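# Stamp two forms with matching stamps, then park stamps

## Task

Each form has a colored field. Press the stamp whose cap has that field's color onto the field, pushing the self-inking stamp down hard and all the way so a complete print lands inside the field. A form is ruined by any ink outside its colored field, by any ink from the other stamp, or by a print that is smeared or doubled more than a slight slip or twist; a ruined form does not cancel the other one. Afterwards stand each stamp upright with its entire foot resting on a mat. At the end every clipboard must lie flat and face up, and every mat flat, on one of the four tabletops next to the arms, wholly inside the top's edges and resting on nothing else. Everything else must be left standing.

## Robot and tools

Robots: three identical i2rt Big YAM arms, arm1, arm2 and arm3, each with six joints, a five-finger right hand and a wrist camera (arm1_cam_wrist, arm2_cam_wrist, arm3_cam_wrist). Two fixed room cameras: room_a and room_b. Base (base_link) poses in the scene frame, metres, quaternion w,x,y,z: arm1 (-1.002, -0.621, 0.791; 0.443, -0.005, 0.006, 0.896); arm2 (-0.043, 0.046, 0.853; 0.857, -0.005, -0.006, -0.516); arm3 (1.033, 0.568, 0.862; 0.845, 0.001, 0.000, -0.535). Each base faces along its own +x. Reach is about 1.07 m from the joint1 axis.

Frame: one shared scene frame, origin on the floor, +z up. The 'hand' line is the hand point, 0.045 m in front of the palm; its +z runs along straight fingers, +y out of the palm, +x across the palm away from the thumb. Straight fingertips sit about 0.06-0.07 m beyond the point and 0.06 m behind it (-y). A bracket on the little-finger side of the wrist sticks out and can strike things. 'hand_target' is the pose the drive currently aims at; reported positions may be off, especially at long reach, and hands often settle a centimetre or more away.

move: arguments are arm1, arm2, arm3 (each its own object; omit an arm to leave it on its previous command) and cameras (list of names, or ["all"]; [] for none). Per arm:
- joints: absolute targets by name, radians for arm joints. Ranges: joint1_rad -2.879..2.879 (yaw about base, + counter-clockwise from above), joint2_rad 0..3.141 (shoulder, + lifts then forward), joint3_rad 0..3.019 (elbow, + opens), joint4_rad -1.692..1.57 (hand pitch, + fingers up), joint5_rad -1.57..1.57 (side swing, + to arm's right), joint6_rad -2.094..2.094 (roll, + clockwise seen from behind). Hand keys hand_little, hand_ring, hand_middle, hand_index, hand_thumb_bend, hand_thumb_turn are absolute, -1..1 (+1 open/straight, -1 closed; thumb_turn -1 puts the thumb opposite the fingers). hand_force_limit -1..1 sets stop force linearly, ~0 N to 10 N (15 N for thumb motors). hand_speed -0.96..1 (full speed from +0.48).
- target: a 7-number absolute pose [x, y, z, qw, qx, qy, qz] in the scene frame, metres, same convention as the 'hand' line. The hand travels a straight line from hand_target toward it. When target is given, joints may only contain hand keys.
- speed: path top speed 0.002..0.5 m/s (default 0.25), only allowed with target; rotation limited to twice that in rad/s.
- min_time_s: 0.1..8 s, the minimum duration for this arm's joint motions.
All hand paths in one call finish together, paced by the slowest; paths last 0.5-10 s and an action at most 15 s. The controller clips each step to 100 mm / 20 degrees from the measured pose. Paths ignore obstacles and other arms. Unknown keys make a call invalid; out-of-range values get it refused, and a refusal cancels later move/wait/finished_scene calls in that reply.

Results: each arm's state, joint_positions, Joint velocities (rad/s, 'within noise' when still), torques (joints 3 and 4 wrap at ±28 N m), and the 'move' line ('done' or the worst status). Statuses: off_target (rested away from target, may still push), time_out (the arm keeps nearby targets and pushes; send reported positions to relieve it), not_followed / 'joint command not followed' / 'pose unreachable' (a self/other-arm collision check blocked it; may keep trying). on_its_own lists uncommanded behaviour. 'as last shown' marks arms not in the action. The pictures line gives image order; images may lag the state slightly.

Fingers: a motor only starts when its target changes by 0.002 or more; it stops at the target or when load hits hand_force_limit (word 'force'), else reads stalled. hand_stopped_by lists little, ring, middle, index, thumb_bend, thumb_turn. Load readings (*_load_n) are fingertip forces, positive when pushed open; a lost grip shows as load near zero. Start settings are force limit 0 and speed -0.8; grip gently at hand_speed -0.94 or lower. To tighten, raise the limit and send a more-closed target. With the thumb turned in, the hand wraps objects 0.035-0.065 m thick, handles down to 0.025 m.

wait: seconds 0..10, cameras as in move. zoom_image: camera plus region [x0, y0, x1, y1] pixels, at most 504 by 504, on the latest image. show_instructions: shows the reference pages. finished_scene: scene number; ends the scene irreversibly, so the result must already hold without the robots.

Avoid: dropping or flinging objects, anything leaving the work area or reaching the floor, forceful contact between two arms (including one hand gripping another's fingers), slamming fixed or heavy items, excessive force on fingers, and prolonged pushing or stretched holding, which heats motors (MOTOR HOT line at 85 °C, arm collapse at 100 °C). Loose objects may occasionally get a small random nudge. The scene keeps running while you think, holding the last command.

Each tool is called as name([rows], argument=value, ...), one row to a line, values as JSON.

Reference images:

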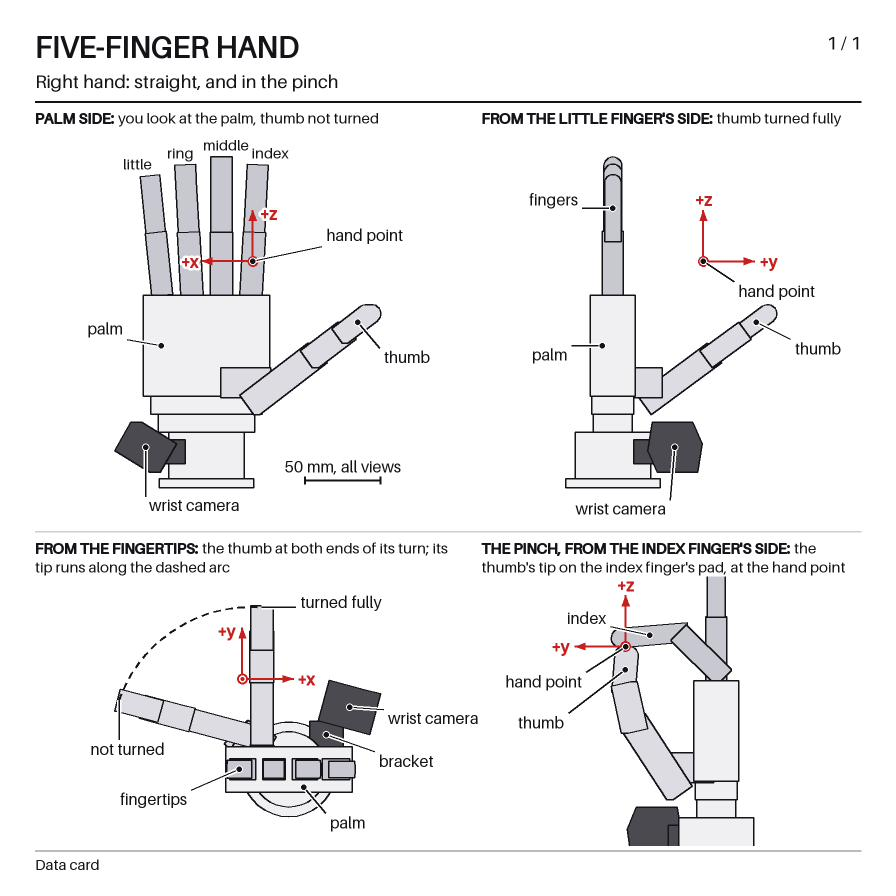

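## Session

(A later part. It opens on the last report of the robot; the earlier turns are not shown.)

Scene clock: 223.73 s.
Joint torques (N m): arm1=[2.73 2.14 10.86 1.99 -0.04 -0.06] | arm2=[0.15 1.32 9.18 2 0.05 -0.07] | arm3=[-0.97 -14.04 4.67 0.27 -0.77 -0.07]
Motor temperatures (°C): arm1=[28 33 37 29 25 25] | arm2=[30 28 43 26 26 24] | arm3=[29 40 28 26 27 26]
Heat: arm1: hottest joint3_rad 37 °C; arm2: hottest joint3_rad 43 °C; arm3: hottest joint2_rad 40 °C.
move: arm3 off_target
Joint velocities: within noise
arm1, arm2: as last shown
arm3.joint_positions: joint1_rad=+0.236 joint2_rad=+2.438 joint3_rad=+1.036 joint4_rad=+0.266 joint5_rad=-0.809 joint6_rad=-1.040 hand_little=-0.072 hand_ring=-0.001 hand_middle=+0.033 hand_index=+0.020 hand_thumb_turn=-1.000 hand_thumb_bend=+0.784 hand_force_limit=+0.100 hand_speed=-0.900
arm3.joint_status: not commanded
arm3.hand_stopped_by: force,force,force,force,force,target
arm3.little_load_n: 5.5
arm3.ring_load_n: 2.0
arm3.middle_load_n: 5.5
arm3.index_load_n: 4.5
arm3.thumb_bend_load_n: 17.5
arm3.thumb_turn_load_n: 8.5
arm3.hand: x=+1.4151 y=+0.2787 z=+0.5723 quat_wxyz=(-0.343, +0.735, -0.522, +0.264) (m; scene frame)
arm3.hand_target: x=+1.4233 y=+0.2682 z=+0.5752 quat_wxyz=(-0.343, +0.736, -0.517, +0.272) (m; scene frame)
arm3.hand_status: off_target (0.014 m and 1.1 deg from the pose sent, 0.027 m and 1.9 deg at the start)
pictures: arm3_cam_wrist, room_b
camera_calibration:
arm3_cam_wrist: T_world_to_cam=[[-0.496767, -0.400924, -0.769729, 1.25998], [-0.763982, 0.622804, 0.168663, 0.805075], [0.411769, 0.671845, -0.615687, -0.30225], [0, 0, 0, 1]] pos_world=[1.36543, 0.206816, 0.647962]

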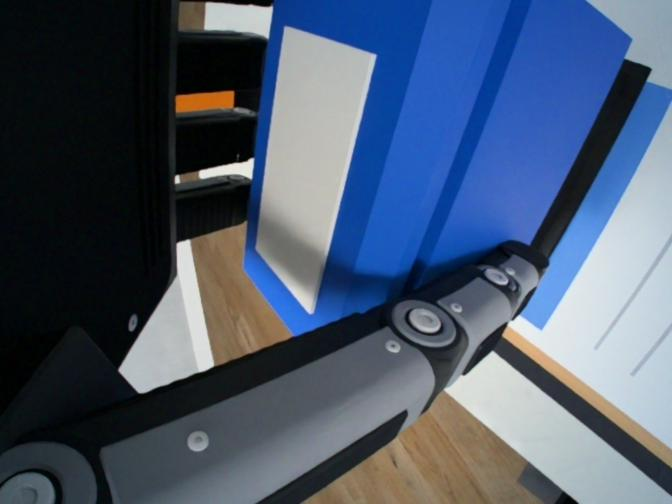

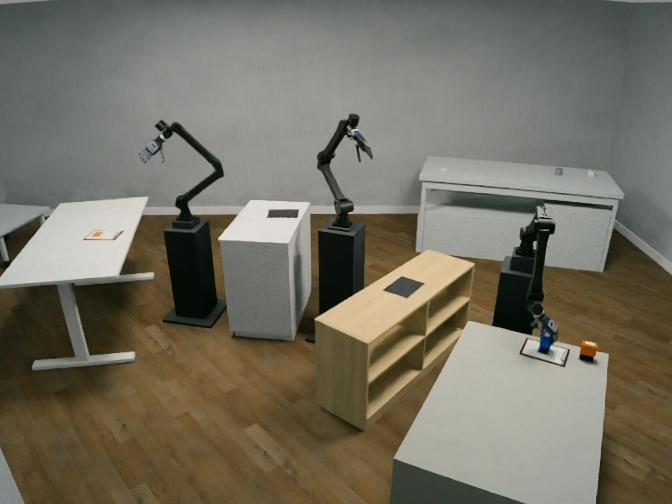

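move(arm3={"target": [1.415, 0.287, 0.590, 0.3433, -0.7360, 0.5169, -0.2718], "speed": 0.05})

move(arm3={"target": [1.4198, 0.2728, 0.573, 0.3433, -0.7360, 0.5169, -0.2718], "speed": 0.05}, cameras=["arm3_cam_wrist", "room_b"])

zoom_image(camera="arm3_cam_wrist", region=[420, 0, 672, 252])

Scene clock: 227.20 s.
Joint torques (N m): arm1=[2.61 2.2 10.82 1.98 -0.04 -0.05] | arm2=[0.15 1.38 9.18 1.99 0.05 -0.07] | arm3=[0.09 -16.15 1.78 1.63 -0.63 0.07]
Motor temperatures (°C): arm1=[28 33 37 29 25 25] | arm2=[30 28 43 26 26 24] | arm3=[29 40 28 26 27 26]
Heat: arm1: hottest joint3_rad 37 °C; arm2: hottest joint3_rad 43 °C; arm3: hottest joint2_rad 40 °C.
move: arm3 off_target
Joint velocities: within noise
arm1, arm2: as last shown
arm1.thumb_turn_load_n: -0.5
arm2.little_load_n: -0.5
arm3.joint_positions: joint1_rad=+0.236 joint2_rad=+2.416 joint3_rad=+0.988 joint4_rad=+0.275 joint5_rad=-0.809 joint6_rad=-1.040 hand_little=-0.072 hand_ring=-0.001 hand_middle=+0.033 hand_index=+0.020 hand_thumb_turn=-1.000 hand_thumb_bend=+0.784 hand_force_limit=+0.100 hand_speed=-0.900
arm3.joint_status: not commanded
arm3.hand_stopped_by: force,force,force,force,force,target
arm3.little_load_n: 5.0
arm3.ring_load_n: 2.5
arm3.middle_load_n: 6.0
arm3.index_load_n: 4.5
arm3.thumb_bend_load_n: 17.0
arm3.thumb_turn_load_n: 8.5
arm3.hand: x=+1.4036 y=+0.2930 z=+0.5770 quat_wxyz=(-0.345, +0.734, -0.526, +0.256) (m; scene frame)
arm3.hand_target: x=+1.4149 y=+0.2873 z=+0.5898 quat_wxyz=(-0.343, +0.736, -0.517, +0.271) (m; scene frame)
arm3.hand_status: off_target (0.018 m and 2.1 deg from the pose sent, 0.020 m and 1.1 deg at the start)
pictures: none

Scene clock: 228.23 s.
Joint torques (N m): arm1=[2.61 2.14 10.84 2 -0.04 -0.06] | arm2=[0.03 1.44 9.18 2 0.05 -0.07] | arm3=[-0.97 -14.27 4.38 0.72 -0.79 -0.07]
Motor temperatures (°C): arm1=[28 33 37 29 25 25] | arm2=[30 28 43 26 26 24] | arm3=[29 40 28 26 27 26]
Heat: arm1: hottest joint3_rad 37 °C; arm2: hottest joint3_rad 43 °C; arm3: hottest joint2_rad 40 °C.
move: arm3 off_target
Joint velocities: within noise
arm1, arm2: as last shown
arm1.thumb_turn_load_n: 0.0
arm2.little_load_n: 0.0
arm3.joint_positions: joint1_rad=+0.236 joint2_rad=+2.440 joint3_rad=+1.023 joint4_rad=+0.275 joint5_rad=-0.809 joint6_rad=-1.040 hand_little=-0.072 hand_ring=-0.001 hand_middle=+0.033 hand_index=+0.020 hand_thumb_turn=-1.000 hand_thumb_bend=+0.784 hand_force_limit=+0.100 hand_speed=-0.900
arm3.joint_status: not commanded
arm3.hand_stopped_by: force,force,force,force,force,target
arm3.little_load_n: 5.0
arm3.ring_load_n: 2.5
arm3.middle_load_n: 5.5
arm3.index_load_n: 4.5
arm3.thumb_bend_load_n: 17.0
arm3.thumb_turn_load_n: 8.5
arm3.hand: x=+1.4108 y=+0.2842 z=+0.5705 quat_wxyz=(-0.344, +0.735, -0.523, +0.261) (m; scene frame)
arm3.hand_target: x=+1.4197 y=+0.2729 z=+0.5734 quat_wxyz=(-0.343, +0.736, -0.517, +0.272) (m; scene frame)
arm3.hand_status: off_target (0.015 m and 1.5 deg from the pose sent, 0.026 m and 2.1 deg at the start)
pictures: arm3_cam_wrist, room_b
camera_calibration:
arm3_cam_wrist: T_world_to_cam=[[-0.499705, -0.397286, -0.769713, 1.26166], [-0.76335, 0.621955, 0.174553, 0.794618], [0.409379, 0.674786, -0.614063, -0.303637], [0, 0, 0, 1]] pos_world=[1.36133, 0.211916, 0.645964]

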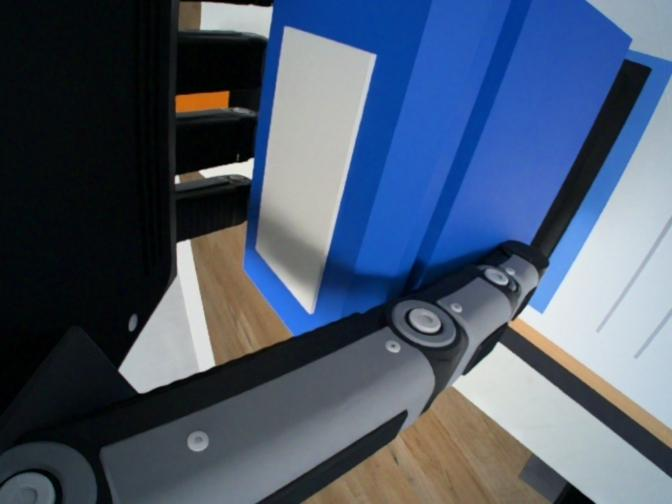

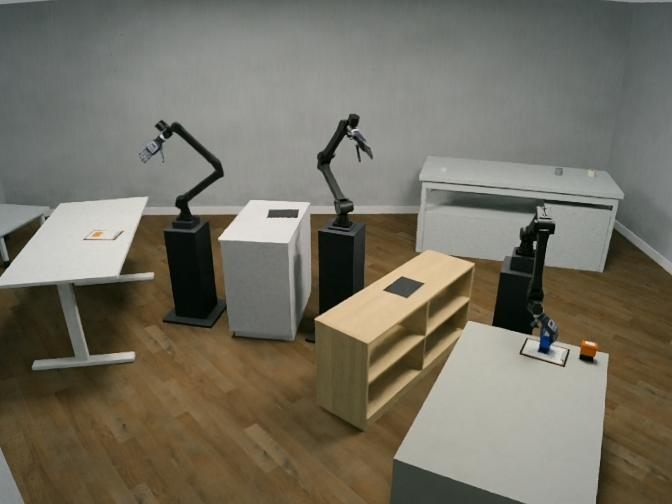

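Scaled by 2.000 from the camera's 672x504 image, which has a finer 960x720 frame.

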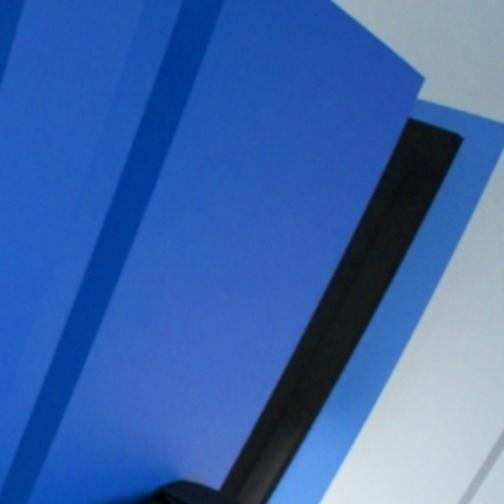

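move(arm3={"target": [1.4205, 0.2718, 0.560, 0.3433, -0.7360, 0.5169, -0.2718], "speed": 0.04}, cameras=["arm3_cam_wrist", "room_b"])

zoom_image(camera="arm3_cam_wrist", region=[420, 0, 672, 252])

zoom_image(camera="room_b", region=[515, 325, 575, 370])

Scene clock: 230.53 s.
Joint torques (N m): arm1=[2.67 2.26 10.86 2 -0.05 -0.05] | arm2=[0.03 1.32 9.17 2 0.06 -0.07] | arm3=[-0.79 -12.28 5.19 1.31 -0.54 -0.08]
Motor temperatures (°C): arm1=[28 33 37 29 25 25] | arm2=[30 28 43 26 26 24] | arm3=[29 40 28 26 27 26]
Heat: arm1: hottest joint3_rad 37 °C; arm2: hottest joint3_rad 43 °C; arm3: hottest joint2_rad 40 °C.
move: arm3 off_target
Joint velocities: within noise
arm1, arm2: as last shown
arm1.little_load_n: 0.5
arm3.joint_positions: joint1_rad=+0.236 joint2_rad=+2.452 joint3_rad=+1.032 joint4_rad=+0.275 joint5_rad=-0.816 joint6_rad=-1.039 hand_little=-0.072 hand_ring=-0.001 hand_middle=+0.033 hand_index=+0.020 hand_thumb_turn=-1.000 hand_thumb_bend=+0.784 hand_force_limit=+0.100 hand_speed=-0.900
arm3.joint_status: not commanded
arm3.hand_stopped_by: force,force,force,force,force,target
arm3.little_load_n: 5.0
arm3.ring_load_n: 1.5
arm3.middle_load_n: 4.5
arm3.index_load_n: 3.5
arm3.thumb_bend_load_n: 17.5
arm3.thumb_turn_load_n: 7.0
arm3.hand: x=+1.4118 y=+0.2844 z=+0.5667 quat_wxyz=(-0.348, +0.734, -0.523, +0.260) (m; scene frame)
arm3.hand_target: x=+1.4201 y=+0.2722 z=+0.5605 quat_wxyz=(-0.343, +0.736, -0.517, +0.272) (m; scene frame)
arm3.hand_status: off_target (0.017 m and 1.6 deg from the pose sent, 0.019 m and 1.5 deg at the start)
pictures: arm3_cam_wrist, room_b
camera_calibration:
arm3_cam_wrist: T_world_to_cam=[[-0.496442, -0.39354, -0.773739, 1.25597], [-0.765274, 0.619148, 0.176099, 0.798617], [0.409757, 0.679545, -0.608537, -0.311539], [0, 0, 0, 1]] pos_world=[1.36233, 0.211516, 0.641572]

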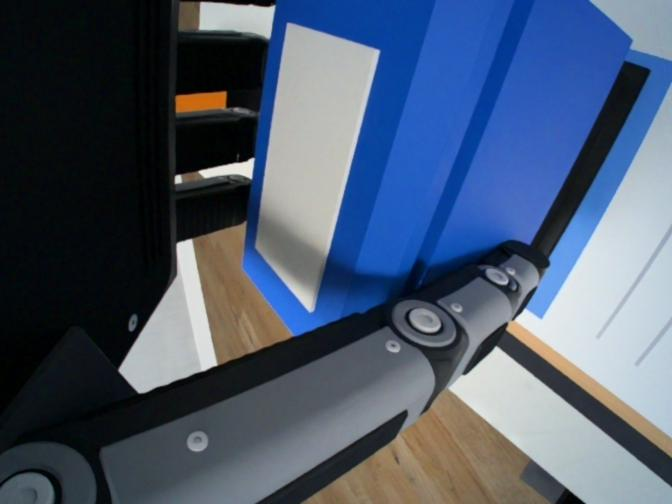

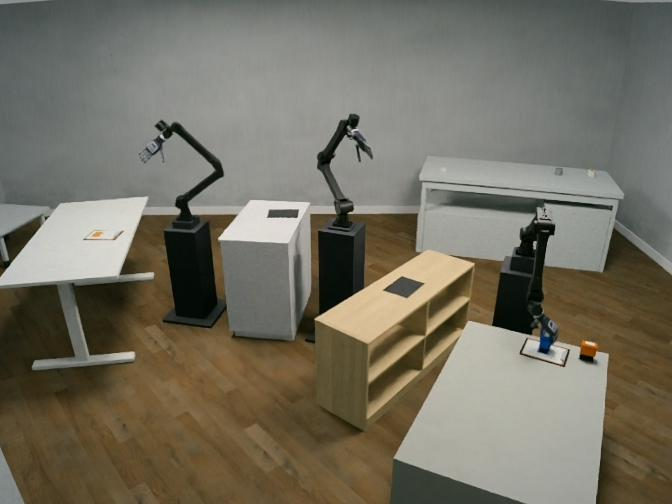

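Scaled by 2.000 from the camera's 672x504 image, which has a finer 960x720 frame.

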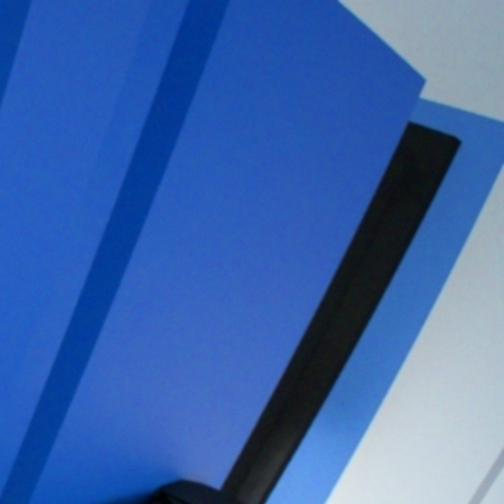

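Scaled by 8.400 from the camera's 672x504 image, which has a finer 960x720 frame.

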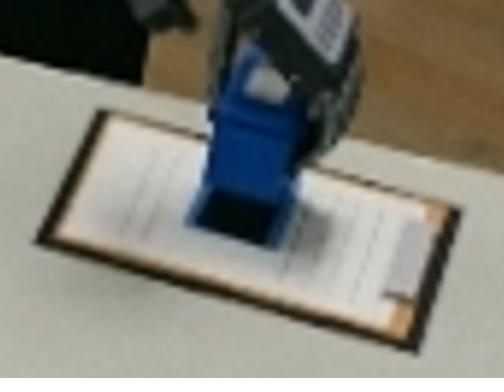

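move(arm3={"target": [1.4205, 0.2718, 0.540, 0.3433, -0.7360, 0.5169, -0.2718], "speed": 0.04}, cameras=["arm3_cam_wrist"])

zoom_image(camera="arm3_cam_wrist", region=[420, 0, 672, 252])

Scene clock: 232.47 s.
Joint torques (N m): arm1=[2.67 2.26 10.89 1.99 -0.04 -0.06] | arm2=[0.09 1.38 9.2 1.99 0.05 -0.07] | arm3=[-0.79 -11.93 5.37 1.84 -0.39 -0.08]
Motor temperatures (°C): arm1=[28 33 37 29 25 25] | arm2=[30 28 43 26 26 24] | arm3=[29 40 28 26 27 26]
Heat: arm1: hottest joint3_rad 37 °C; arm2: hottest joint3_rad 43 °C; arm3: hottest joint2_rad 40 °C.
move: arm3 off_target
Joint velocities: within noise
arm1.joint_positions: joint1_rad=+1.940 joint2_rad=+0.621 joint3_rad=+1.438 joint4_rad=-1.498 joint5_rad=-0.041 joint6_rad=-1.009 hand_little=+1.000 hand_ring=+1.000 hand_middle=+1.000 hand_index=+1.000 hand_thumb_turn=+1.000 hand_thumb_bend=+1.000 hand_force_limit=+0.000 hand_speed=-0.800
arm1.joint_status: not commanded
arm1.hand_stopped_by: target,target,target,target,target,target
arm1.little_load_n: 0.0
arm1.ring_load_n: 0.0
arm1.middle_load_n: 0.0
arm1.index_load_n: 0.0
arm1.thumb_bend_load_n: 0.0
arm1.thumb_turn_load_n: 0.0
arm1.hand: x=-1.1244 y=-0.7604 z=+1.2628 quat_wxyz=(-0.290, -0.211, +0.875, -0.326) (m; scene frame)
arm1.hand_target: x=-1.1230 y=-0.7611 z=+1.2744 quat_wxyz=(-0.297, -0.214, +0.867, -0.337) (m; scene frame)
arm1.hand_status: not commanded
arm2.joint_positions: joint1_rad=+0.868 joint2_rad=+0.628 joint3_rad=+1.414 joint4_rad=-1.158 joint5_rad=+0.039 joint6_rad=-1.162 hand_little=+1.000 hand_ring=+1.000 hand_middle=+1.000 hand_index=+1.000 hand_thumb_turn=+1.000 hand_thumb_bend=+1.000 hand_force_limit=+0.000 hand_speed=-0.800
arm2.joint_status: not commanded
arm2.hand_stopped_by: target,target,target,target,target,target
arm2.little_load_n: 0.0
arm2.ring_load_n: 0.0
arm2.middle_load_n: 0.0
arm2.index_load_n: 0.0
arm2.thumb_bend_load_n: 0.0
arm2.thumb_turn_load_n: 0.0
arm2.hand: x=+0.1924 y=-0.0506 z=+1.3887 quat_wxyz=(-0.033, +0.781, -0.260, +0.567) (m; scene frame)
arm2.hand_target: x=+0.1905 y=-0.0500 z=+1.3994 quat_wxyz=(-0.034, +0.774, -0.258, +0.577) (m; scene frame)
arm2.hand_status: not commanded
arm3.joint_positions: joint1_rad=+0.234 joint2_rad=+2.495 joint3_rad=+1.058 joint4_rad=+0.287 joint5_rad=-0.820 joint6_rad=-1.039 hand_little=-0.072 hand_ring=-0.002 hand_middle=+0.033 hand_index=+0.020 hand_thumb_turn=-1.000 hand_thumb_bend=+0.784 hand_force_limit=+0.100 hand_speed=-0.900
arm3.joint_status: not commanded
arm3.hand_stopped_by: force,force,force,force,force,target
arm3.little_load_n: 3.0
arm3.ring_load_n: 1.0
arm3.middle_load_n: 5.0
arm3.index_load_n: 3.5
arm3.thumb_bend_load_n: 18.0
arm3.thumb_turn_load_n: 8.0
arm3.hand: x=+1.4117 y=+0.2842 z=+0.5517 quat_wxyz=(-0.350, +0.732, -0.524, +0.258) (m; scene frame)
arm3.hand_target: x=+1.4200 y=+0.2722 z=+0.5409 quat_wxyz=(-0.343, +0.736, -0.517, +0.272) (m; scene frame)
arm3.hand_status: off_target (0.019 m and 1.9 deg from the pose sent, 0.031 m and 1.6 deg at the start)
pictures: arm3_cam_wrist
camera_calibration:
arm3_cam_wrist: T_world_to_cam=[[-0.496593, -0.388581, -0.776144, 1.24432], [-0.765125, 0.6182, 0.180038, 0.799234], [0.409853, 0.683253, -0.604307, -0.324011], [0, 0, 0, 1]] pos_world=[1.36223, 0.210816, 0.626079]

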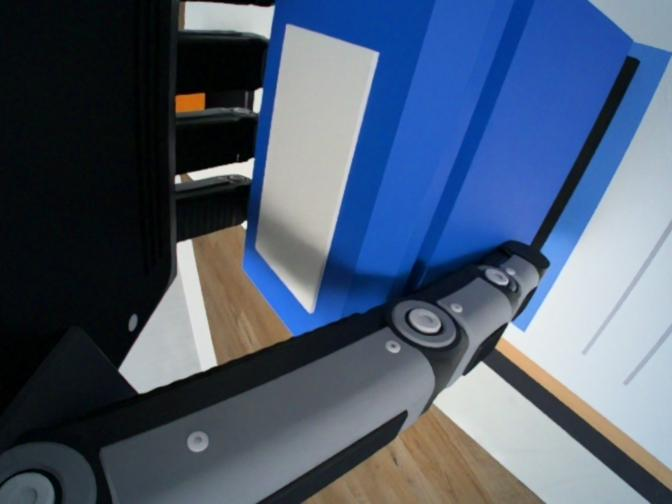

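Scaled by 2.000 from the camera's 672x504 image, which has a finer 960x720 frame.

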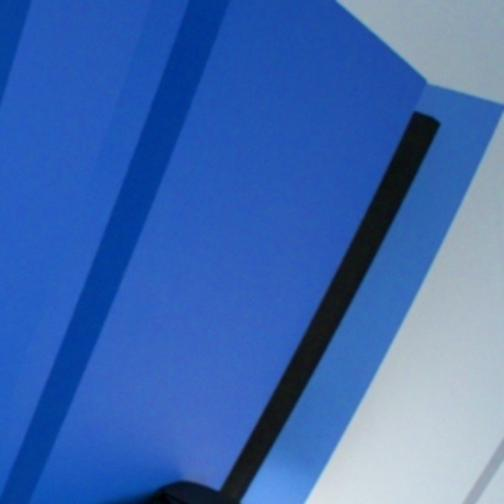

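move(arm3={"target": [1.4205, 0.2718, 0.520, 0.3433, -0.7360, 0.5169, -0.2718], "speed": 0.04}, cameras=["arm3_cam_wrist"])

zoom_image(camera="arm3_cam_wrist", region=[420, 0, 672, 252])

Scene clock: 234.63 s.
Joint torques (N m): arm1=[2.61 2.32 10.88 2 -0.04 -0.06] | arm2=[0.09 1.32 9.18 1.99 0.05 -0.07] | arm3=[-0.32 -11.05 5.9 2.1 -0.13 -0.09]
Motor temperatures (°C): arm1=[28 33 37 29 25 25] | arm2=[30 28 43 26 26 24] | arm3=[29 40 28 26 26 26]
Heat: arm1: hottest joint3_rad 37 °C; arm2: hottest joint3_rad 43 °C; arm3: hottest joint2_rad 40 °C.
move: arm3 off_target
Joint velocities: within noise
arm1, arm2: as last shown
arm1.ring_load_n: 0.5
arm2.middle_load_n: 0.5
arm3.joint_positions: joint1_rad=+0.229 joint2_rad=+2.534 joint3_rad=+1.081 joint4_rad=+0.303 joint5_rad=-0.828 joint6_rad=-1.039 hand_little=-0.072 hand_ring=-0.002 hand_middle=+0.033 hand_index=+0.020 hand_thumb_turn=-1.000 hand_thumb_bend=+0.784 hand_force_limit=+0.100 hand_speed=-0.900
arm3.joint_status: not commanded
arm3.hand_stopped_by: force,force,force,force,force,target
arm3.little_load_n: 2.5
arm3.ring_load_n: 0.5
arm3.middle_load_n: 4.5
arm3.index_load_n: 3.5
arm3.thumb_bend_load_n: 18.0
arm3.thumb_turn_load_n: 5.0
arm3.hand: x=+1.4115 y=+0.2833 z=+0.5379 quat_wxyz=(-0.353, +0.731, -0.524, +0.259) (m; scene frame)
arm3.hand_target: x=+1.4196 y=+0.2724 z=+0.5213 quat_wxyz=(-0.343, +0.736, -0.517, +0.272) (m; scene frame)
arm3.hand_status: off_target (0.023 m and 2.1 deg from the pose sent, 0.035 m and 1.9 deg at the start)
pictures: arm3_cam_wrist
camera_calibration:
arm3_cam_wrist: T_world_to_cam=[[-0.493396, -0.384083, -0.78041, 1.22977], [-0.764972, 0.618641, 0.179168, 0.802184], [0.413979, 0.685393, -0.599048, -0.340893], [0, 0, 0, 1]] pos_world=[1.36153, 0.209714, 0.611786]

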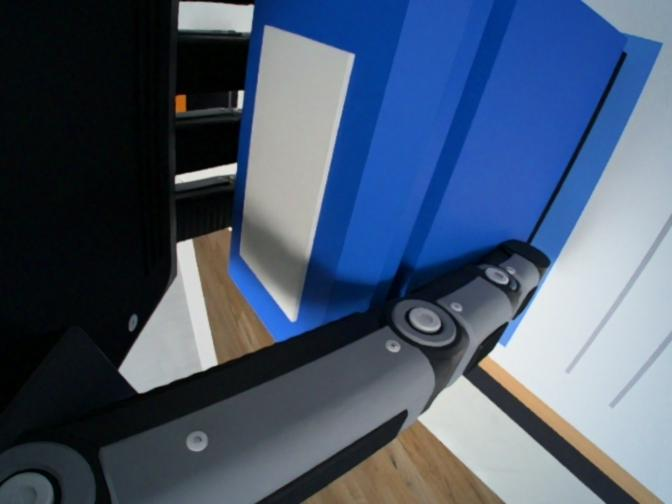

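Scaled by 2.000 from the camera's 672x504 image, which has a finer 960x720 frame.

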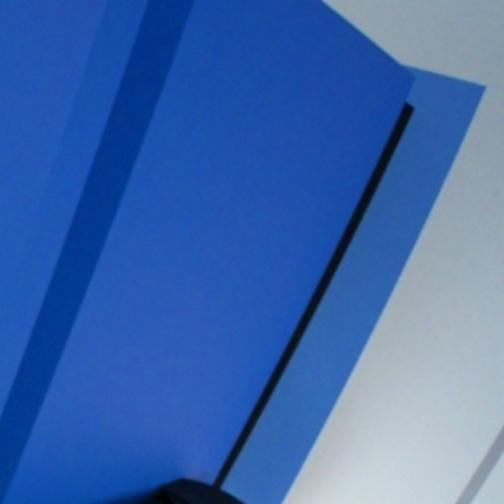

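move(arm3={"target": [1.4205, 0.2718, 0.503, 0.3433, -0.7360, 0.5169, -0.2718], "speed": 0.04}, cameras=["arm3_cam_wrist"])

zoom_image(camera="arm3_cam_wrist", region=[420, 0, 672, 252])

Scene clock: 236.57 s.
Joint torques (N m): arm1=[2.67 2.14 10.85 2 -0.04 -0.05] | arm2=[0.09 1.38 9.17 1.99 0.05 -0.07] | arm3=[-0.38 -10.7 5.91 2.02 0.04 -0.11]
Motor temperatures (°C): arm1=[28 33 37 29 25 25] | arm2=[30 28 43 26 26 24] | arm3=[29 40 28 26 26 26]
Heat: arm1: hottest joint3_rad 37 °C; arm2: hottest joint3_rad 43 °C; arm3: hottest joint2_rad 40 °C.
move: arm3 off_target
Joint velocities: within noise
arm1, arm2: as last shown
arm1.ring_load_n: 0.0
arm2.middle_load_n: 0.0
arm3.joint_positions: joint1_rad=+0.227 joint2_rad=+2.574 joint3_rad=+1.108 joint4_rad=+0.321 joint5_rad=-0.833 joint6_rad=-1.035 hand_little=-0.072 hand_ring=-0.002 hand_middle=+0.032 hand_index=+0.020 hand_thumb_turn=-1.000 hand_thumb_bend=+0.784 hand_force_limit=+0.100 hand_speed=-0.900
arm3.joint_status: not commanded
arm3.hand_stopped_by: force,force,force,force,force,target
arm3.little_load_n: 2.5
arm3.ring_load_n: 0.0
arm3.middle_load_n: -5.5
arm3.index_load_n: 2.5
arm3.thumb_bend_load_n: 15.0
arm3.thumb_turn_load_n: 1.5
arm3.hand: x=+1.4128 y=+0.2815 z=+0.5243 quat_wxyz=(-0.354, +0.729, -0.524, +0.261) (m; scene frame)
arm3.hand_target: x=+1.4194 y=+0.2727 z=+0.5045 quat_wxyz=(-0.343, +0.736, -0.517, +0.272) (m; scene frame)
arm3.hand_status: off_target (0.025 m and 2.1 deg from the pose sent, 0.038 m and 2.1 deg at the start)
pictures: arm3_cam_wrist
camera_calibration:
arm3_cam_wrist: T_world_to_cam=[[-0.489763, -0.381719, -0.783852, 1.21512], [-0.764523, 0.6202, 0.175662, 0.807503], [0.419092, 0.685305, -0.595583, -0.357351], [0, 0, 0, 1]] pos_world=[1.36224, 0.207913, 0.597791]

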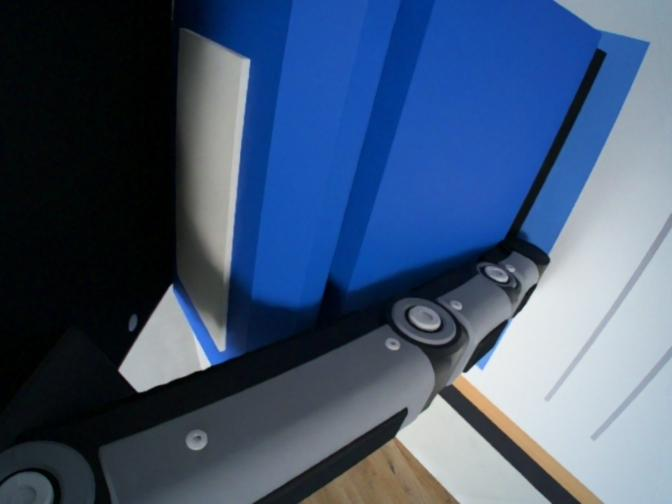

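Scaled by 2.000 from the camera's 672x504 image, which has a finer 960x720 frame.

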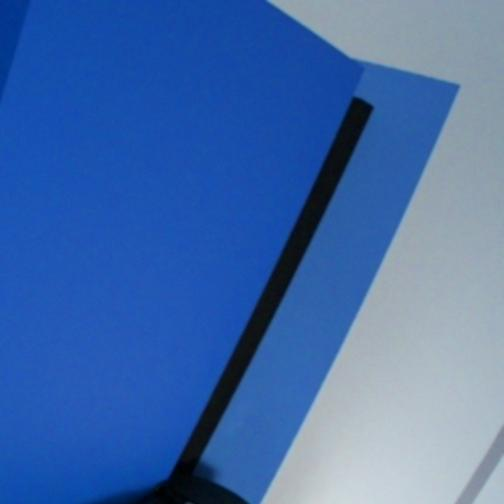

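move(arm3={"target": [1.4205, 0.2728, 0.550, 0.3433, -0.7360, 0.5169, -0.2718], "speed": 0.04}, cameras=["arm3_cam_wrist"])

Scene clock: 239.87 s.
Joint torques (N m): arm1=[2.61 2.2 10.84 1.99 -0.04 -0.06] | arm2=[0.09 1.38 9.2 1.99 0.05 -0.07] | arm3=[-0.09 -15.15 2.67 0.81 -0.14 -0.17]
Motor temperatures (°C): arm1=[28 33 37 29 25 25] | arm2=[30 28 43 26 26 24] | arm3=[29 39 28 26 26 26]
Heat: arm1: hottest joint3_rad 37 °C; arm2: hottest joint3_rad 43 °C; arm3: hottest joint2_rad 39 °C.
move: arm3 off_target
Joint velocities: within noise
arm1, arm2: as last shown
arm3.joint_positions: joint1_rad=+0.227 joint2_rad=+2.513 joint3_rad=+1.074 joint4_rad=+0.303 joint5_rad=-0.827 joint6_rad=-1.025 hand_little=-0.072 hand_ring=-0.002 hand_middle=+0.032 hand_index=+0.020 hand_thumb_turn=-1.000 hand_thumb_bend=+0.784 hand_force_limit=+0.100 hand_speed=-0.900
arm3.joint_status: not commanded
arm3.hand_stopped_by: force,force,force,force,force,target
arm3.little_load_n: 3.0
arm3.ring_load_n: 0.0
arm3.middle_load_n: -0.5
arm3.index_load_n: 3.0
arm3.thumb_bend_load_n: 15.0
arm3.thumb_turn_load_n: 2.5
arm3.hand: x=+1.4138 y=+0.2792 z=+0.5468 quat_wxyz=(-0.352, +0.727, -0.527, +0.263) (m; scene frame)
arm3.hand_target: x=+1.4205 y=+0.2728 z=+0.5502 quat_wxyz=(-0.343, +0.736, -0.517, +0.272) (m; scene frame)
arm3.hand_status: off_target (0.010 m and 2.1 deg from the pose sent, 0.028 m and 2.1 deg at the start)
pictures: arm3_cam_wrist
camera_calibration:
arm3_cam_wrist: T_world_to_cam=[[-0.494078, -0.379688, -0.782128, 1.23698], [-0.758901, 0.627283, 0.174887, 0.796304], [0.424214, 0.679965, -0.598072, -0.347154], [0, 0, 0, 1]] pos_world=[1.36274, 0.206209, 0.620587]

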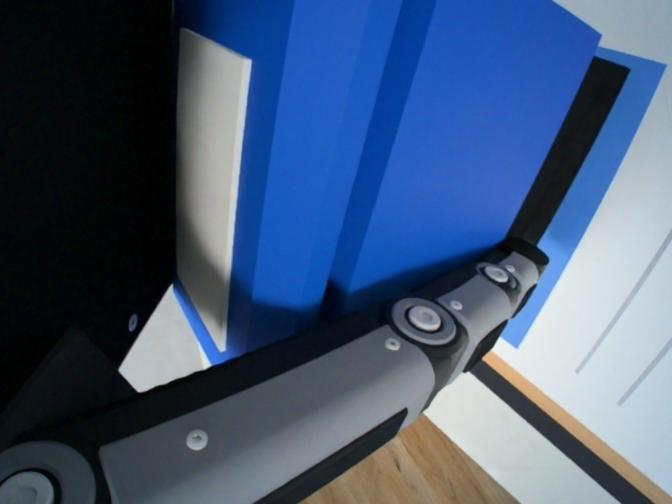

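move(arm3={"joints": {"hand_index": 0.47, "hand_middle": 0.47, "hand_ring": 0.47, "hand_little": 0.47, "hand_thumb_bend": 1, "hand_speed": -0.85}}, cameras=["arm3_cam_wrist"])

Scene clock: 242.23 s.
Joint torques (N m): arm1=[2.73 2.14 10.85 2 -0.05 -0.06] | arm2=[0.09 1.38 9.2 1.99 0.05 -0.07] | arm3=[-0.09 -15.09 2.74 0.8 -0.24 -0.17]
Motor temperatures (°C): arm1=[28 33 38 29 25 25] | arm2=[30 28 43 26 26 24] | arm3=[29 39 28 26 26 26]
Heat: arm1: hottest joint3_rad 38 °C; arm2: hottest joint3_rad 43 °C; arm3: hottest joint2_rad 39 °C.
move: arm3 done
Joint velocities: within noise
arm1, arm2: as last shown
arm3.joint_positions: joint1_rad=+0.228 joint2_rad=+2.510 joint3_rad=+1.074 joint4_rad=+0.303 joint5_rad=-0.824 joint6_rad=-1.025 hand_little=+0.470 hand_ring=+0.470 hand_middle=+0.470 hand_index=+0.470 hand_thumb_turn=-1.000 hand_thumb_bend=+1.000 hand_force_limit=+0.100 hand_speed=-0.850
arm3.joint_status: all done
arm3.hand_stopped_by: target,target,target,target,target,target
arm3.little_load_n: 0.0
arm3.ring_load_n: 0.0
arm3.middle_load_n: 0.0
arm3.index_load_n: 0.0
arm3.thumb_bend_load_n: 0.0
arm3.thumb_turn_load_n: 0.0
arm3.hand: x=+1.4146 y=+0.2782 z=+0.5477 quat_wxyz=(-0.350, +0.728, -0.527, +0.264) (m; scene frame)
arm3.hand_target: x=+1.4205 y=+0.2729 z=+0.5502 quat_wxyz=(-0.343, +0.736, -0.517, +0.272) (m; scene frame)
arm3.hand_status: not commanded
pictures: arm3_cam_wrist
camera_calibration:
arm3_cam_wrist: T_world_to_cam=[[-0.49437, -0.382319, -0.78066, 1.23794], [-0.758649, 0.628166, 0.172794, 0.79786], [0.424322, 0.677672, -0.600593, -0.344428], [0, 0, 0, 1]] pos_world=[1.36344, 0.205509, 0.621684]

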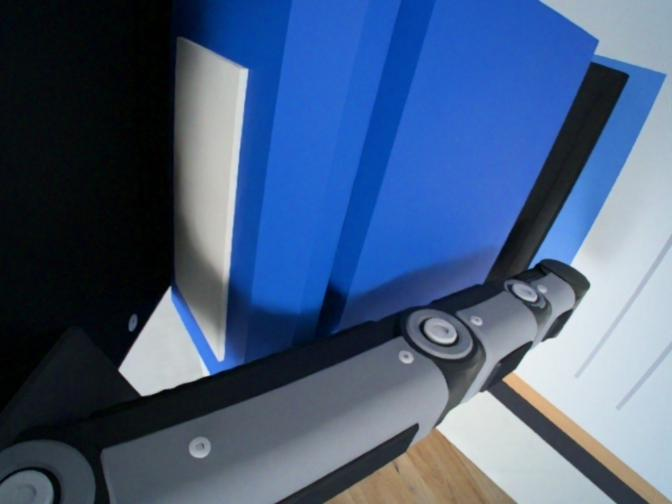

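move(arm3={"target": [1.421, 0.272, 0.67, 0.3433, -0.7360, 0.5169, -0.2718], "speed": 0.08}, cameras=["arm3_cam_wrist", "room_b", "room_a"])

zoom_image(camera="room_b", region=[515, 315, 575, 370])

zoom_image(camera="arm3_cam_wrist", region=[350, 0, 672, 252])

Scene clock: 245.40 s.
Joint torques (N m): arm1=[2.73 2.26 10.86 2 -0.05 -0.06] | arm2=[0.09 1.32 9.18 1.99 0.05 -0.07] | arm3=[-0.03 -15.21 3.25 0.34 -0.54 -0.14]
Motor temperatures (°C): arm1=[28 33 38 29 25 25] | arm2=[30 28 43 26 26 24] | arm3=[29 40 28 26 26 26]
Heat: arm1: hottest joint3_rad 38 °C; arm2: hottest joint3_rad 43 °C; arm3: hottest joint2_rad 40 °C.
move: arm3 done
Joint velocities: within noise
arm1, arm2: as last shown
arm3.joint_positions: joint1_rad=+0.228 joint2_rad=+2.195 joint3_rad=+0.963 joint4_rad=+0.117 joint5_rad=-0.816 joint6_rad=-1.027 hand_little=+0.470 hand_ring=+0.470 hand_middle=+0.470 hand_index=+0.470 hand_thumb_turn=-1.000 hand_thumb_bend=+1.000 hand_force_limit=+0.100 hand_speed=-0.850
arm3.joint_status: not commanded
arm3.hand_stopped_by: target,target,target,target,target,target
arm3.little_load_n: 0.0
arm3.ring_load_n: 0.0
arm3.middle_load_n: 0.0
arm3.index_load_n: 0.0
arm3.thumb_bend_load_n: -0.5
arm3.thumb_turn_load_n: 0.0
arm3.hand: x=+1.4202 y=+0.2686 z=+0.6647 quat_wxyz=(-0.345, +0.730, -0.524, +0.272) (m; scene frame)
arm3.hand_target: x=+1.4210 y=+0.2720 z=+0.6700 quat_wxyz=(-0.343, +0.736, -0.517, +0.272) (m; scene frame)
arm3.hand_status: done (0.006 m and 1.1 deg from the pose sent, 0.123 m and 1.9 deg at the start)
pictures: arm3_cam_wrist, room_a, room_b
camera_calibration:
arm3_cam_wrist: T_world_to_cam=[[-0.491023, -0.396172, -0.775851, 1.32426], [-0.757991, 0.633245, 0.156367, 0.796584], [0.429355, 0.664868, -0.611232, -0.266679], [0, 0, 0, 1]] pos_world=[1.36855, 0.197509, 0.739867]

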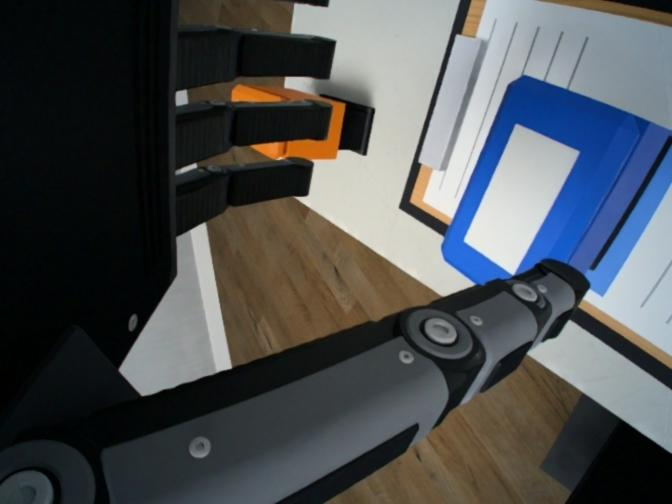

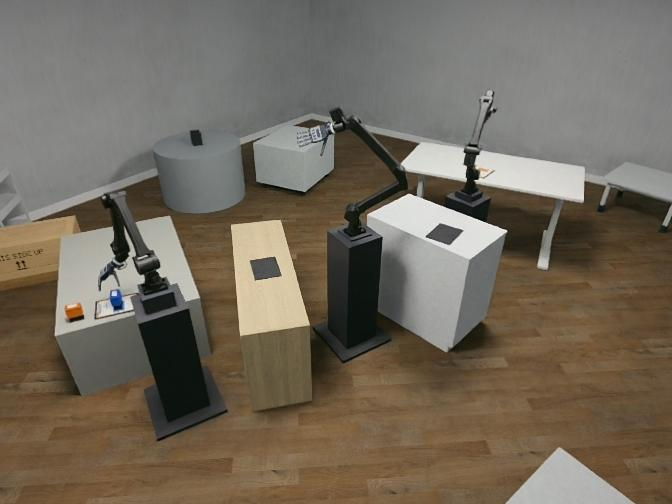

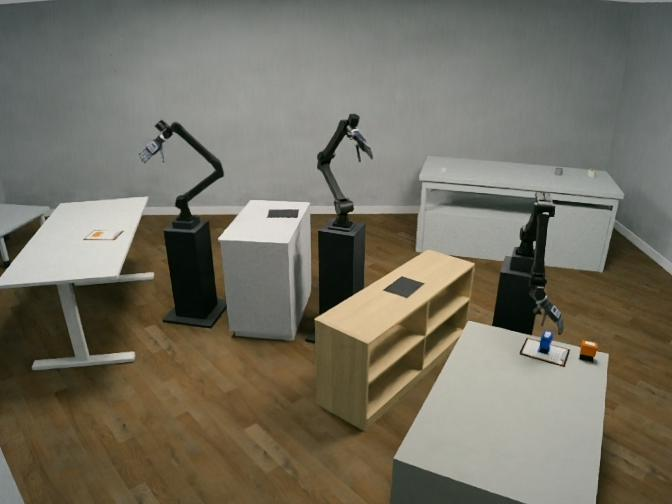

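Scaled by 8.400 from the camera's 672x504 image, which has a finer 960x720 frame.

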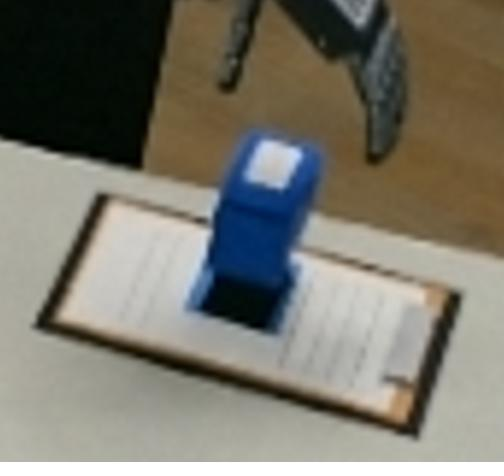

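Scaled by 1.565 from the camera's 672x504 image, which has a finer 960x720 frame.

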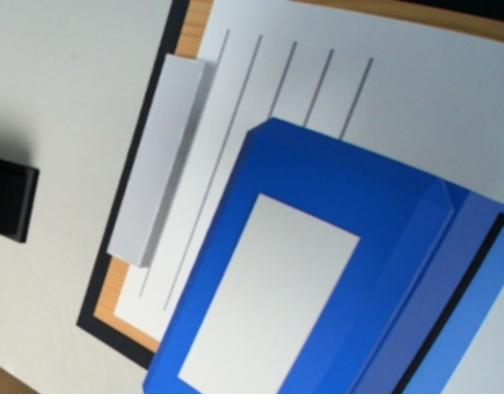

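move(arm3={"target": [1.43, 0.28, 0.72, 0.3433, -0.7360, 0.5169, -0.2718], "speed": 0.15, "joints": {"hand_thumb_turn": 1, "hand_index": 1, "hand_middle": 1, "hand_ring": 1, "hand_little": 1, "hand_speed": -0.4}})

move(arm3={"target": [1.442, 0.292, 0.69, 0.5721, -0.5721, 0.4156, -0.4156], "speed": 0.2}, cameras=["arm3_cam_wrist", "room_b", "room_a"])

Scene clock: 250.60 s.
Joint torques (N m): arm1=[2.67 2.2 10.86 1.99 -0.04 -0.05] | arm2=[0.09 1.44 9.2 1.99 0.05 -0.07] | arm3=[0.15 -14.21 4.34 0.36 -0.54 0.11]
Motor temperatures (°C): arm1=[28 33 38 29 25 25] | arm2=[30 28 43 26 26 24] | arm3=[29 39 28 26 26 26]
Heat: arm1: hottest joint3_rad 38 °C; arm2: hottest joint3_rad 43 °C; arm3: hottest joint2_rad 39 °C.
move: arm3 done
Joint velocities: within noise
arm1, arm2: as last shown
arm3.joint_positions: joint1_rad=+0.252 joint2_rad=+2.057 joint3_rad=+0.931 joint4_rad=+0.037 joint5_rad=-0.804 joint6_rad=-1.022 hand_little=+1.000 hand_ring=+1.000 hand_middle=+1.000 hand_index=+1.000 hand_thumb_turn=+1.000 hand_thumb_bend=+1.000 hand_force_limit=+0.100 hand_speed=-0.400
arm3.joint_status: all done
arm3.hand_stopped_by: target,target,target,target,target,target
arm3.little_load_n: 0.0
arm3.ring_load_n: 0.0
arm3.middle_load_n: 0.0
arm3.index_load_n: 0.0
arm3.thumb_bend_load_n: 0.0
arm3.thumb_turn_load_n: -0.5
arm3.hand: x=+1.4289 y=+0.2731 z=+0.7159 quat_wxyz=(-0.340, +0.737, -0.514, +0.278) (m; scene frame)
arm3.hand_target: x=+1.4300 y=+0.2801 z=+0.7198 quat_wxyz=(-0.343, +0.736, -0.517, +0.272) (m; scene frame)
arm3.hand_status: done (0.008 m and 0.9 deg from the pose sent, 0.057 m and 1.1 deg at the start)
pictures: none

Scene clock: 254.00 s.
Joint torques (N m): arm1=[2.61 2.26 10.85 1.99 -0.04 -0.06] | arm2=[0.15 1.38 9.17 2 0.05 -0.07] | arm3=[-1.79 -13.1 2.06 2.18 -0.08 0.09]
Motor temperatures (°C): arm1=[28 33 38 29 25 25] | arm2=[30 28 43 26 26 24] | arm3=[29 39 28 26 26 26]
Heat: arm1: hottest joint3_rad 38 °C; arm2: hottest joint3_rad 43 °C; arm3: hottest joint2_rad 39 °C.
move: arm3 done
Joint velocities: within noise
arm1, arm2: as last shown
arm3.joint_positions: joint1_rad=+0.141 joint2_rad=+2.571 joint3_rad=+0.947 joint4_rad=+1.555 joint5_rad=-1.318 joint6_rad=-0.056 hand_little=+1.000 hand_ring=+1.000 hand_middle=+1.000 hand_index=+1.000 hand_thumb_turn=+1.000 hand_thumb_bend=+1.000 hand_force_limit=+0.100 hand_speed=-0.400
arm3.joint_status: not commanded
arm3.hand_stopped_by: target,target,target,target,target,target
arm3.little_load_n: 0.0
arm3.ring_load_n: 0.0
arm3.middle_load_n: -0.5
arm3.index_load_n: 0.0
arm3.thumb_bend_load_n: 0.0
arm3.thumb_turn_load_n: -0.5
arm3.hand: x=+1.4427 y=+0.3012 z=+0.6899 quat_wxyz=(-0.573, +0.578, -0.417, +0.404) (m; scene frame)
arm3.hand_target: x=+1.4419 y=+0.2921 z=+0.6902 quat_wxyz=(-0.570, +0.575, -0.417, +0.413) (m; scene frame)
arm3.hand_status: done (0.009 m and 1.5 deg from the pose sent, 0.035 m and 38.1 deg at the start; a joint's target at an end of its range on 24 of 102 steps)
pictures: arm3_cam_wrist, room_a, room_b
camera_calibration:
arm3_cam_wrist: T_world_to_cam=[[0.0644596, -0.178686, -0.981792, 0.642948], [-0.775809, 0.609836, -0.161926, 1.04128], [0.627667, 0.772121, -0.0993163, -0.954208], [0, 0, 0, 1]] pos_world=[1.36531, 0.216639, 0.705083]

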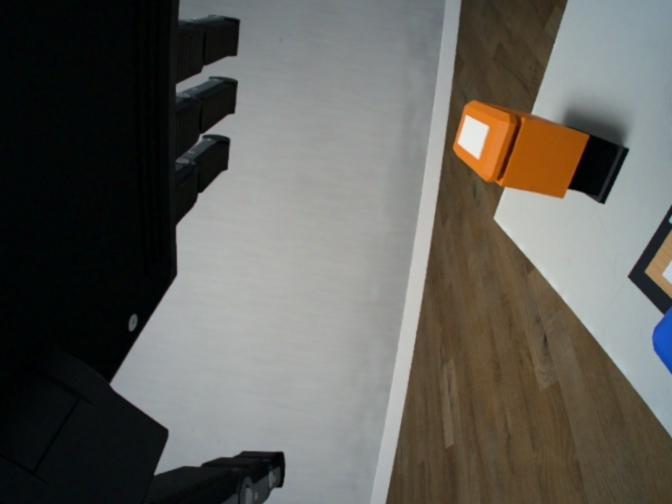

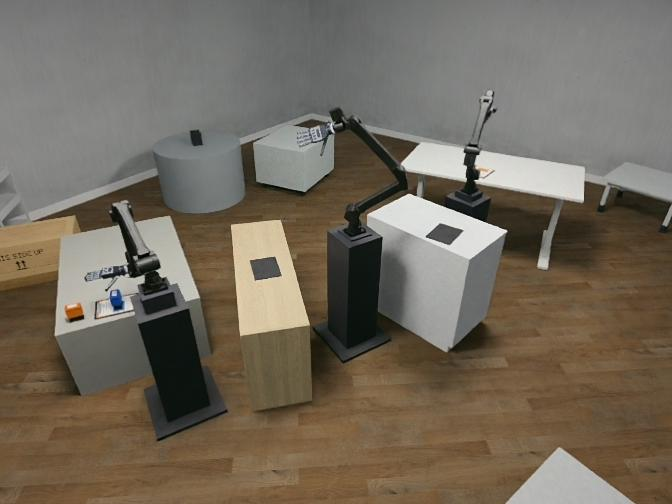

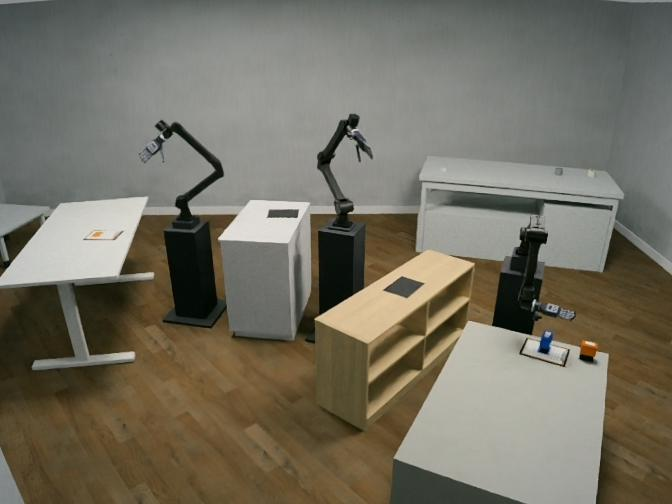

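move(arm3={"target": [1.378, 0.2815, 0.72, 0, 0.8039, -0.5948, 0], "speed": 0.2, "joints": {"hand_index": -1, "hand_middle": -1, "hand_ring": -1, "hand_little": -1}}, cameras=["arm3_cam_wrist", "room_b"])

Scene clock: 262.87 s.
Joint torques (N m): arm1=[2.55 2.26 10.89 1.99 -0.05 -0.07] | arm2=[0.09 1.38 9.2 1.99 0.05 -0.07] | arm3=[0.15 -13.63 9.28 -0.64 0.02 0.11]
Motor temperatures (°C): arm1=[28 33 38 29 25 25] | arm2=[30 28 43 26 26 24] | arm3=[29 39 28 26 26 26]
Heat: arm1: hottest joint3_rad 38 °C; arm2: hottest joint3_rad 43 °C; arm3: hottest joint2_rad 39 °C.
move: arm3 off_target
Joint velocities: within noise
arm1.joint_positions: joint1_rad=+1.940 joint2_rad=+0.621 joint3_rad=+1.438 joint4_rad=-1.498 joint5_rad=-0.041 joint6_rad=-1.009 hand_little=+1.000 hand_ring=+1.000 hand_middle=+1.000 hand_index=+1.000 hand_thumb_turn=+1.000 hand_thumb_bend=+1.000 hand_force_limit=+0.000 hand_speed=-0.800
arm1.joint_status: not commanded
arm1.hand_stopped_by: target,target,target,target,target,target
arm1.little_load_n: 0.0
arm1.ring_load_n: 0.0
arm1.middle_load_n: 0.0
arm1.index_load_n: 0.0
arm1.thumb_bend_load_n: 0.0
arm1.thumb_turn_load_n: 0.0
arm1.hand: x=-1.1244 y=-0.7604 z=+1.2628 quat_wxyz=(-0.290, -0.211, +0.875, -0.326) (m; scene frame)
arm1.hand_target: x=-1.1230 y=-0.7611 z=+1.2744 quat_wxyz=(-0.297, -0.214, +0.867, -0.337) (m; scene frame)
arm1.hand_status: not commanded
arm2.joint_positions: joint1_rad=+0.868 joint2_rad=+0.628 joint3_rad=+1.414 joint4_rad=-1.158 joint5_rad=+0.039 joint6_rad=-1.162 hand_little=+1.000 hand_ring=+1.000 hand_middle=+1.000 hand_index=+1.000 hand_thumb_turn=+1.000 hand_thumb_bend=+1.000 hand_force_limit=+0.000 hand_speed=-0.800
arm2.joint_status: not commanded
arm2.hand_stopped_by: target,target,target,target,target,target
arm2.little_load_n: 0.0
arm2.ring_load_n: 0.0
arm2.middle_load_n: 0.0
arm2.index_load_n: 0.0
arm2.thumb_bend_load_n: 0.0
arm2.thumb_turn_load_n: 0.5
arm2.hand: x=+0.1924 y=-0.0506 z=+1.3887 quat_wxyz=(-0.033, +0.781, -0.260, +0.567) (m; scene frame)
arm2.hand_target: x=+0.1905 y=-0.0500 z=+1.3994 quat_wxyz=(-0.034, +0.774, -0.258, +0.577) (m; scene frame)
arm2.hand_status: not commanded
arm3.joint_positions: joint1_rad=+0.491 joint2_rad=+2.084 joint3_rad=+1.153 joint4_rad=-0.661 joint5_rad=-0.001 joint6_rad=-0.939 hand_little=-1.000 hand_ring=-1.000 hand_middle=-1.000 hand_index=-1.000 hand_thumb_turn=+1.000 hand_thumb_bend=+1.000 hand_force_limit=+0.100 hand_speed=-0.400
arm3.joint_status: all done
arm3.hand_stopped_by: target,target,target,target,target,target
arm3.little_load_n: 0.0
arm3.ring_load_n: 0.0
arm3.middle_load_n: 0.0
arm3.index_load_n: 0.0
arm3.thumb_bend_load_n: 0.0
arm3.thumb_turn_load_n: 0.5
arm3.hand: x=+1.3596 y=+0.2891 z=+0.7153 quat_wxyz=(-0.001, +0.806, -0.592, -0.011) (m; scene frame)
arm3.hand_target: x=+1.3777 y=+0.2818 z=+0.7204 quat_wxyz=(+0.000, +0.804, -0.595, +0.000) (m; scene frame)
arm3.hand_status: off_target (0.020 m and 1.3 deg from the pose sent, 0.074 m and 89.1 deg at the start)
pictures: arm3_cam_wrist, room_b
camera_calibration:
arm3_cam_wrist: T_world_to_cam=[[-0.875256, -0.483516, -0.0118045, 1.34302], [-0.409286, 0.727439, 0.550742, -0.0536969], [-0.257706, 0.486872, -0.834592, 0.921995], [0, 0, 0, 1]] pos_world=[1.39111, 0.23954, 0.814916]

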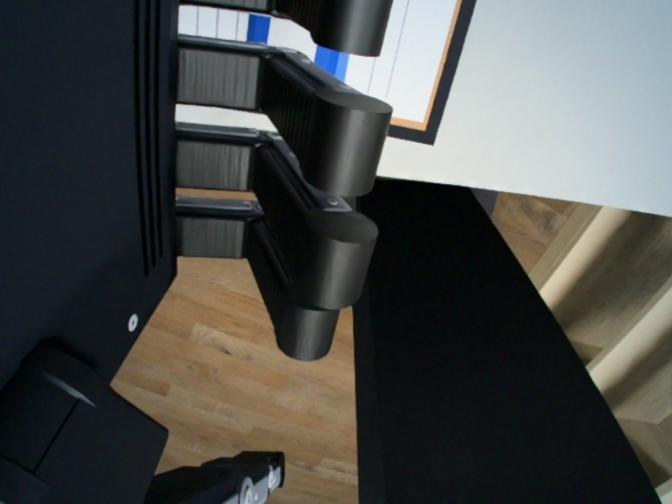

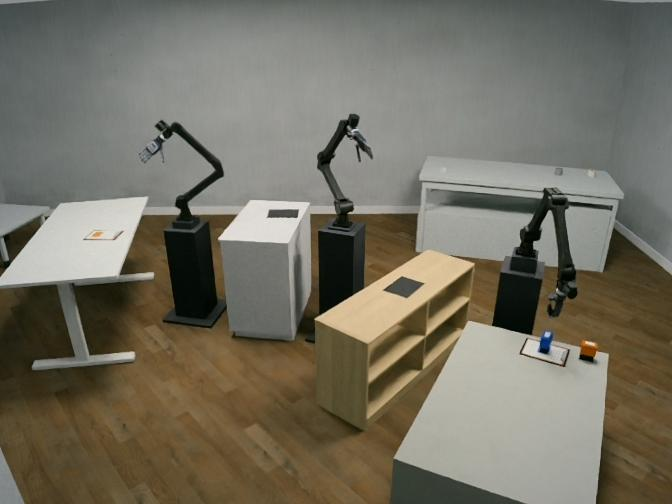

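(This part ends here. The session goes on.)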